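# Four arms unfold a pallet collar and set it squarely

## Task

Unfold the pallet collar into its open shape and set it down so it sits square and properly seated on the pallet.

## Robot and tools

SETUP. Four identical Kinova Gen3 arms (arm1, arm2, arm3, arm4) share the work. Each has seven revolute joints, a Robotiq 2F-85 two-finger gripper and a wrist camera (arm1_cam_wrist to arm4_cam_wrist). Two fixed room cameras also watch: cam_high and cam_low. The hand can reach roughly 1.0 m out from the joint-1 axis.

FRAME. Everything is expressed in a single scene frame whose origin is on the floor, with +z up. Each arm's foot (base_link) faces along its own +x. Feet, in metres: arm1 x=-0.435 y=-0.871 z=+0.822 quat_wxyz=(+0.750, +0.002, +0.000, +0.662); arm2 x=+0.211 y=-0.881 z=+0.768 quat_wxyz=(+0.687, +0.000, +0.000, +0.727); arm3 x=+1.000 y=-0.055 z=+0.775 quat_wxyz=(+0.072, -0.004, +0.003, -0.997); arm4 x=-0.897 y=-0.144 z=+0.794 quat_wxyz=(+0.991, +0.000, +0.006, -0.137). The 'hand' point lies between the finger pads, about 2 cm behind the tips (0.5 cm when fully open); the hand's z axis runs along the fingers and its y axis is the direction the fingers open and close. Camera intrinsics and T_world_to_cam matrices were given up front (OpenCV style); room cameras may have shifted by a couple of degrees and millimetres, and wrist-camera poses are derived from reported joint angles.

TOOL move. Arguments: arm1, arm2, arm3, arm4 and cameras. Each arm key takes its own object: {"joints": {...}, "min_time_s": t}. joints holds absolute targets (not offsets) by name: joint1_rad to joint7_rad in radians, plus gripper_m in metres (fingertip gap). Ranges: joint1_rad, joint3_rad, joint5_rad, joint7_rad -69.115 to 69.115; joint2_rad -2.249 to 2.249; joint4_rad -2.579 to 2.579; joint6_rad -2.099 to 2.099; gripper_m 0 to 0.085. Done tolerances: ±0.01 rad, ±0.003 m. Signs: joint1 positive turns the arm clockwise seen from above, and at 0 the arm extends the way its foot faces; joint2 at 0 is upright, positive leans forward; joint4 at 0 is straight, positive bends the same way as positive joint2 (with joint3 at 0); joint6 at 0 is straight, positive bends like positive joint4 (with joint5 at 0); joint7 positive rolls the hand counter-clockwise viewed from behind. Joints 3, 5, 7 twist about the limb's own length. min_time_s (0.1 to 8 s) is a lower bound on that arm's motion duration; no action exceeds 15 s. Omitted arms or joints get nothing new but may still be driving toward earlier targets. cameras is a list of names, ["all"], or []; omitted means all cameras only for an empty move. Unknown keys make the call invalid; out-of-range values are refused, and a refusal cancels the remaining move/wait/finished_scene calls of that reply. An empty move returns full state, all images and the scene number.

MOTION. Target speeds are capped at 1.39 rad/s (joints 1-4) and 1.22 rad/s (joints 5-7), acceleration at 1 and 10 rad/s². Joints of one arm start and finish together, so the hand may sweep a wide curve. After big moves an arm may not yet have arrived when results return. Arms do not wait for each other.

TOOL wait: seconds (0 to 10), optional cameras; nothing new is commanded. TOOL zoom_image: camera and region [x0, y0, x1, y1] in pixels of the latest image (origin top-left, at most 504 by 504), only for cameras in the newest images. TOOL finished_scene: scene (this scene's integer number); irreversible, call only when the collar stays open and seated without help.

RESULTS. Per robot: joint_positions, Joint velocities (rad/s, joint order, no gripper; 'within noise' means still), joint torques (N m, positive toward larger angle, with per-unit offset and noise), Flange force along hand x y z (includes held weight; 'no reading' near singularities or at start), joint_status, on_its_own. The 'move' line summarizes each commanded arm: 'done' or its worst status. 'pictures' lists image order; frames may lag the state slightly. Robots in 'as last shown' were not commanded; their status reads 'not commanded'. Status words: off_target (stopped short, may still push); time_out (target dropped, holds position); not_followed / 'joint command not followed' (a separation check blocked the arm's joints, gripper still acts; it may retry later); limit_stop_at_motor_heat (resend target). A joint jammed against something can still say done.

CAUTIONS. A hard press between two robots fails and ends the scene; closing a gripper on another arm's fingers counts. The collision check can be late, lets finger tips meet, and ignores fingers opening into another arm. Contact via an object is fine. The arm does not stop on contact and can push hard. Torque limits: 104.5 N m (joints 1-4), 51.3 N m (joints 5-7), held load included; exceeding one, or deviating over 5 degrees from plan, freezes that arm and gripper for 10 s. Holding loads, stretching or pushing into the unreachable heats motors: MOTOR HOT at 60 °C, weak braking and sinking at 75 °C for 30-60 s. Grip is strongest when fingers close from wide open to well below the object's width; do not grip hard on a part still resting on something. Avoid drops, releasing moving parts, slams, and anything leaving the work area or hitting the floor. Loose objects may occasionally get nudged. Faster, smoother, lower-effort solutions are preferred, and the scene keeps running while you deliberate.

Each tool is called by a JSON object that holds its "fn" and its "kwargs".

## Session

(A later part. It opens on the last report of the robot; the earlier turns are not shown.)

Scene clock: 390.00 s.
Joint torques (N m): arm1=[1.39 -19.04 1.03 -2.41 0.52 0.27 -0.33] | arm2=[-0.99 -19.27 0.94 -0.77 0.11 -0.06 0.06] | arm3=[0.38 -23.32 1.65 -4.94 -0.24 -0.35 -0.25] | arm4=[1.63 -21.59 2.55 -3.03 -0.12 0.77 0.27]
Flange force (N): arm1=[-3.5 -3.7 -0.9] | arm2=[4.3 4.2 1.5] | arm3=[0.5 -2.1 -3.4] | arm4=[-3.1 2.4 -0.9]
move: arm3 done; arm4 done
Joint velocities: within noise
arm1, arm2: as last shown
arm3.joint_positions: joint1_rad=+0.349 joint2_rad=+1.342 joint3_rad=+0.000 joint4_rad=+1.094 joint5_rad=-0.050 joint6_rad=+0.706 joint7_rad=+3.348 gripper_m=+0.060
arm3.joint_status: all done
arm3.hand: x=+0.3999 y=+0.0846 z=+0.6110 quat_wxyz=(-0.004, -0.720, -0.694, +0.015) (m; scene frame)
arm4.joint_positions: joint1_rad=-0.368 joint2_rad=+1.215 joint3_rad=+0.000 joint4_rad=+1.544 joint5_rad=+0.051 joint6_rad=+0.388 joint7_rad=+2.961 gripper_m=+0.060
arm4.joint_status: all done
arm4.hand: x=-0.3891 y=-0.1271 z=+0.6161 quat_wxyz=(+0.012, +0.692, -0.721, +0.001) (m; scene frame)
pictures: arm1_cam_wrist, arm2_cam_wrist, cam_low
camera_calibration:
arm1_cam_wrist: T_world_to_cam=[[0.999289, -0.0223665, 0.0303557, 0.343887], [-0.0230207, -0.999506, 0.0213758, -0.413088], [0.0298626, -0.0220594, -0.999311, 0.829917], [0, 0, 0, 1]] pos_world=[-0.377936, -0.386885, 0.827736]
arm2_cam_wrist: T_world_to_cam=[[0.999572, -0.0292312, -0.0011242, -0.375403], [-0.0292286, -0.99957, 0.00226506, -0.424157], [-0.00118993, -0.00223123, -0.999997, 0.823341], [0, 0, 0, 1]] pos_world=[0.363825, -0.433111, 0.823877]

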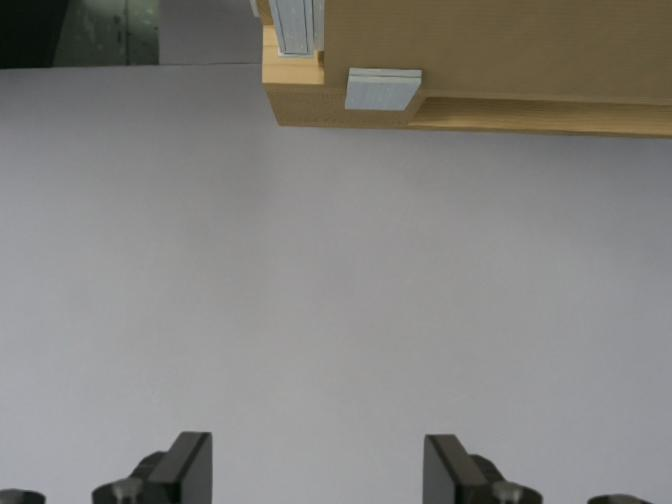

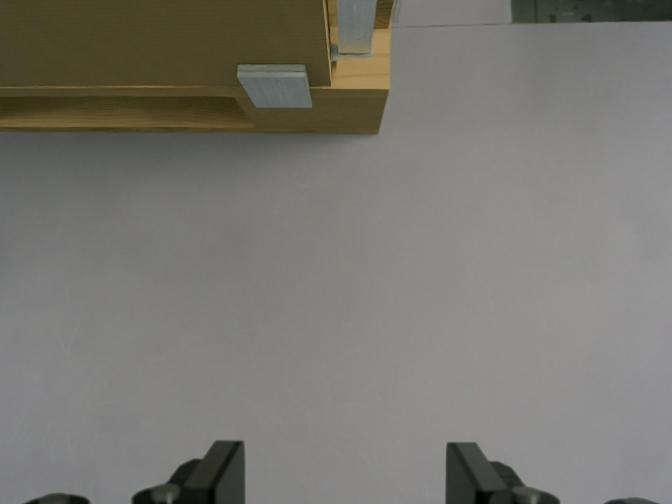

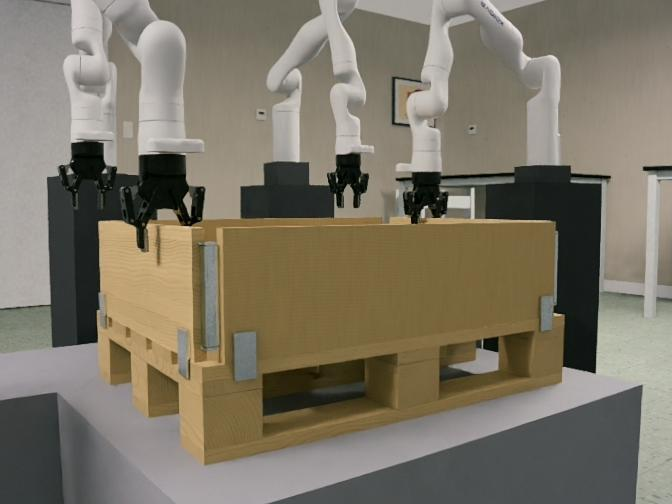

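{"fn": "move", "kwargs": {"arm3": {"joints": {"joint1_rad": 0.349, "joint2_rad": 1.1707, "joint4_rad": 1.1674, "joint5_rad": -0.045, "joint6_rad": 0.8029, "joint7_rad": 3.3409}, "min_time_s": 1.8}, "arm4": {"joints": {"joint1_rad": -0.3676, "joint2_rad": 1.0339, "joint4_rad": 1.61, "joint5_rad": 0.0397, "joint6_rad": 0.5037, "joint7_rad": 2.9729}, "min_time_s": 1.8}, "cameras": ["arm1_cam_wrist", "arm2_cam_wrist", "cam_low", "cam_high"]}}

{"fn": "zoom_image", "kwargs": {"camera": "arm1_cam_wrist", "region": [230, 0, 470, 140]}}

{"fn": "zoom_image", "kwargs": {"camera": "arm2_cam_wrist", "region": [200, 0, 440, 140]}}

{"fn": "zoom_image", "kwargs": {"camera": "cam_low", "region": [80, 190, 600, 400]}}

Scene clock: 397.87 s.
Joint torques (N m): arm1=[1.39 -19.07 1.05 -2.38 0.53 0.3 -0.38] | arm2=[-0.95 -19.36 0.94 -0.82 0.11 -0.04 0.05] | arm3=[0.39 -22.82 1.64 -5.56 -0.26 -0.33 -0.23] | arm4=[1.66 -21.01 2.5 -4.02 -0.12 0.7 0.25]
Flange force (N): arm1=[-3.5 -3.7 -0.7] | arm2=[4.2 4.0 1.7] | arm3=[0.3 -1.6 -3.8] | arm4=[-3.2 2.5 -0.6]
move: arm3 done; arm4 done
Joint velocities: within noise
arm1, arm2: as last shown
arm3.joint_positions: joint1_rad=+0.349 joint2_rad=+1.171 joint3_rad=+0.000 joint4_rad=+1.167 joint5_rad=-0.045 joint6_rad=+0.803 joint7_rad=+3.341 gripper_m=+0.060
arm3.joint_status: all done
arm3.hand: x=+0.4007 y=+0.0841 z=+0.7001 quat_wxyz=(-0.004, -0.720, -0.694, +0.015) (m; scene frame)
arm4.joint_positions: joint1_rad=-0.368 joint2_rad=+1.034 joint3_rad=+0.000 joint4_rad=+1.610 joint5_rad=+0.040 joint6_rad=+0.504 joint7_rad=+2.973 gripper_m=+0.060
arm4.joint_status: all done
arm4.hand: x=-0.3881 y=-0.1273 z=+0.7001 quat_wxyz=(+0.012, +0.692, -0.721, +0.001) (m; scene frame)
pictures: arm1_cam_wrist, arm2_cam_wrist, cam_high, cam_low
camera_calibration:
arm1_cam_wrist: T_world_to_cam=[[0.999289, -0.0223665, 0.0303557, 0.343887], [-0.0230207, -0.999506, 0.0213758, -0.413088], [0.0298626, -0.0220594, -0.999311, 0.829917], [0, 0, 0, 1]] pos_world=[-0.377936, -0.386885, 0.827736]
arm2_cam_wrist: T_world_to_cam=[[0.999572, -0.0292312, -0.0011242, -0.375403], [-0.0292286, -0.99957, 0.00226506, -0.424157], [-0.00118993, -0.00223123, -0.999997, 0.823341], [0, 0, 0, 1]] pos_world=[0.363825, -0.433111, 0.823877]

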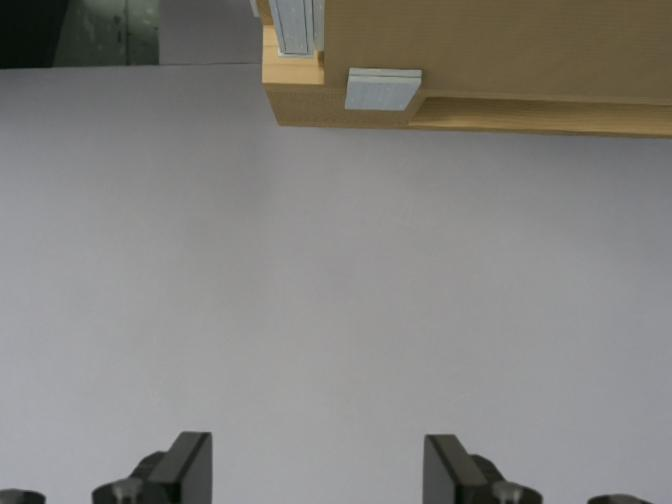

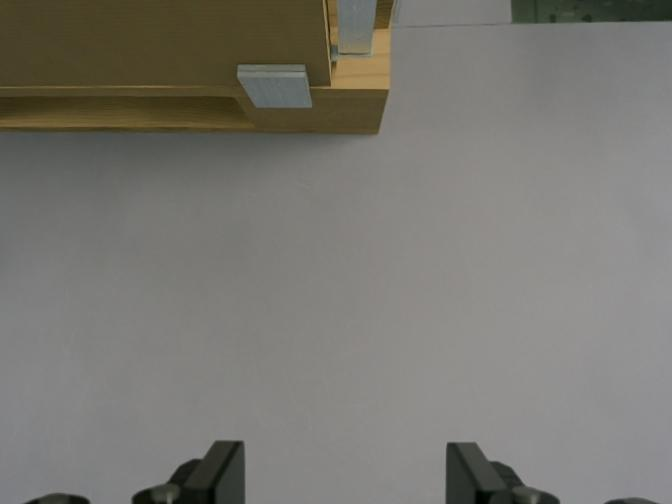

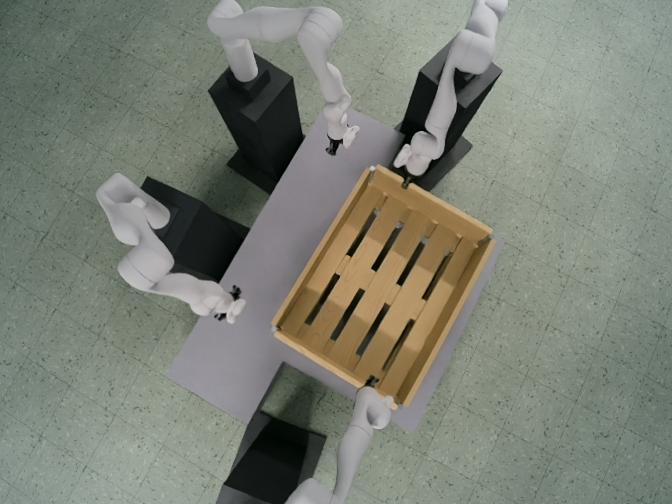

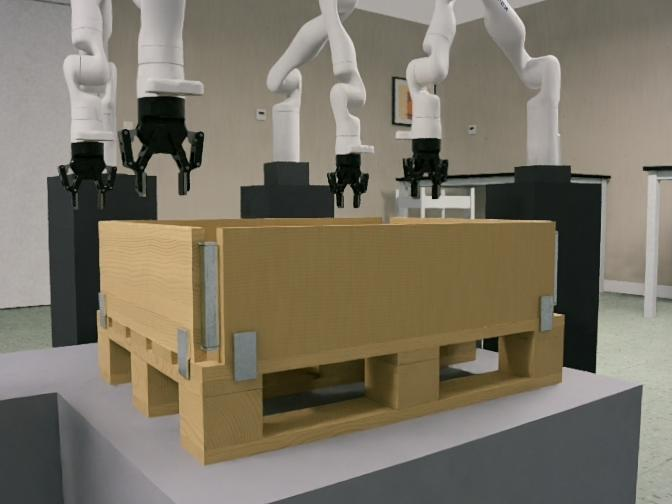

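Scaled by 2.100.

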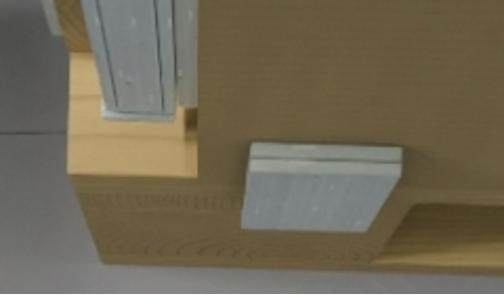

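Scaled by 2.100.

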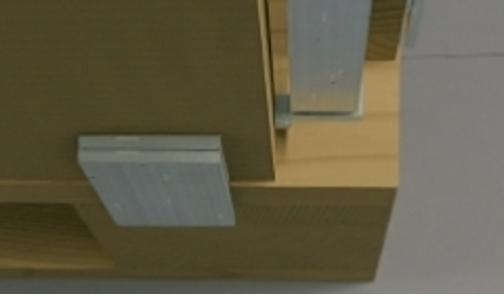

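Region (80, 190, 600, 400) is 520x210 pixels. A region can be at most 504 by 504 pixels.

{"fn": "finished_scene", "kwargs": {"scene": 2}}

The scene is finished: the task was done.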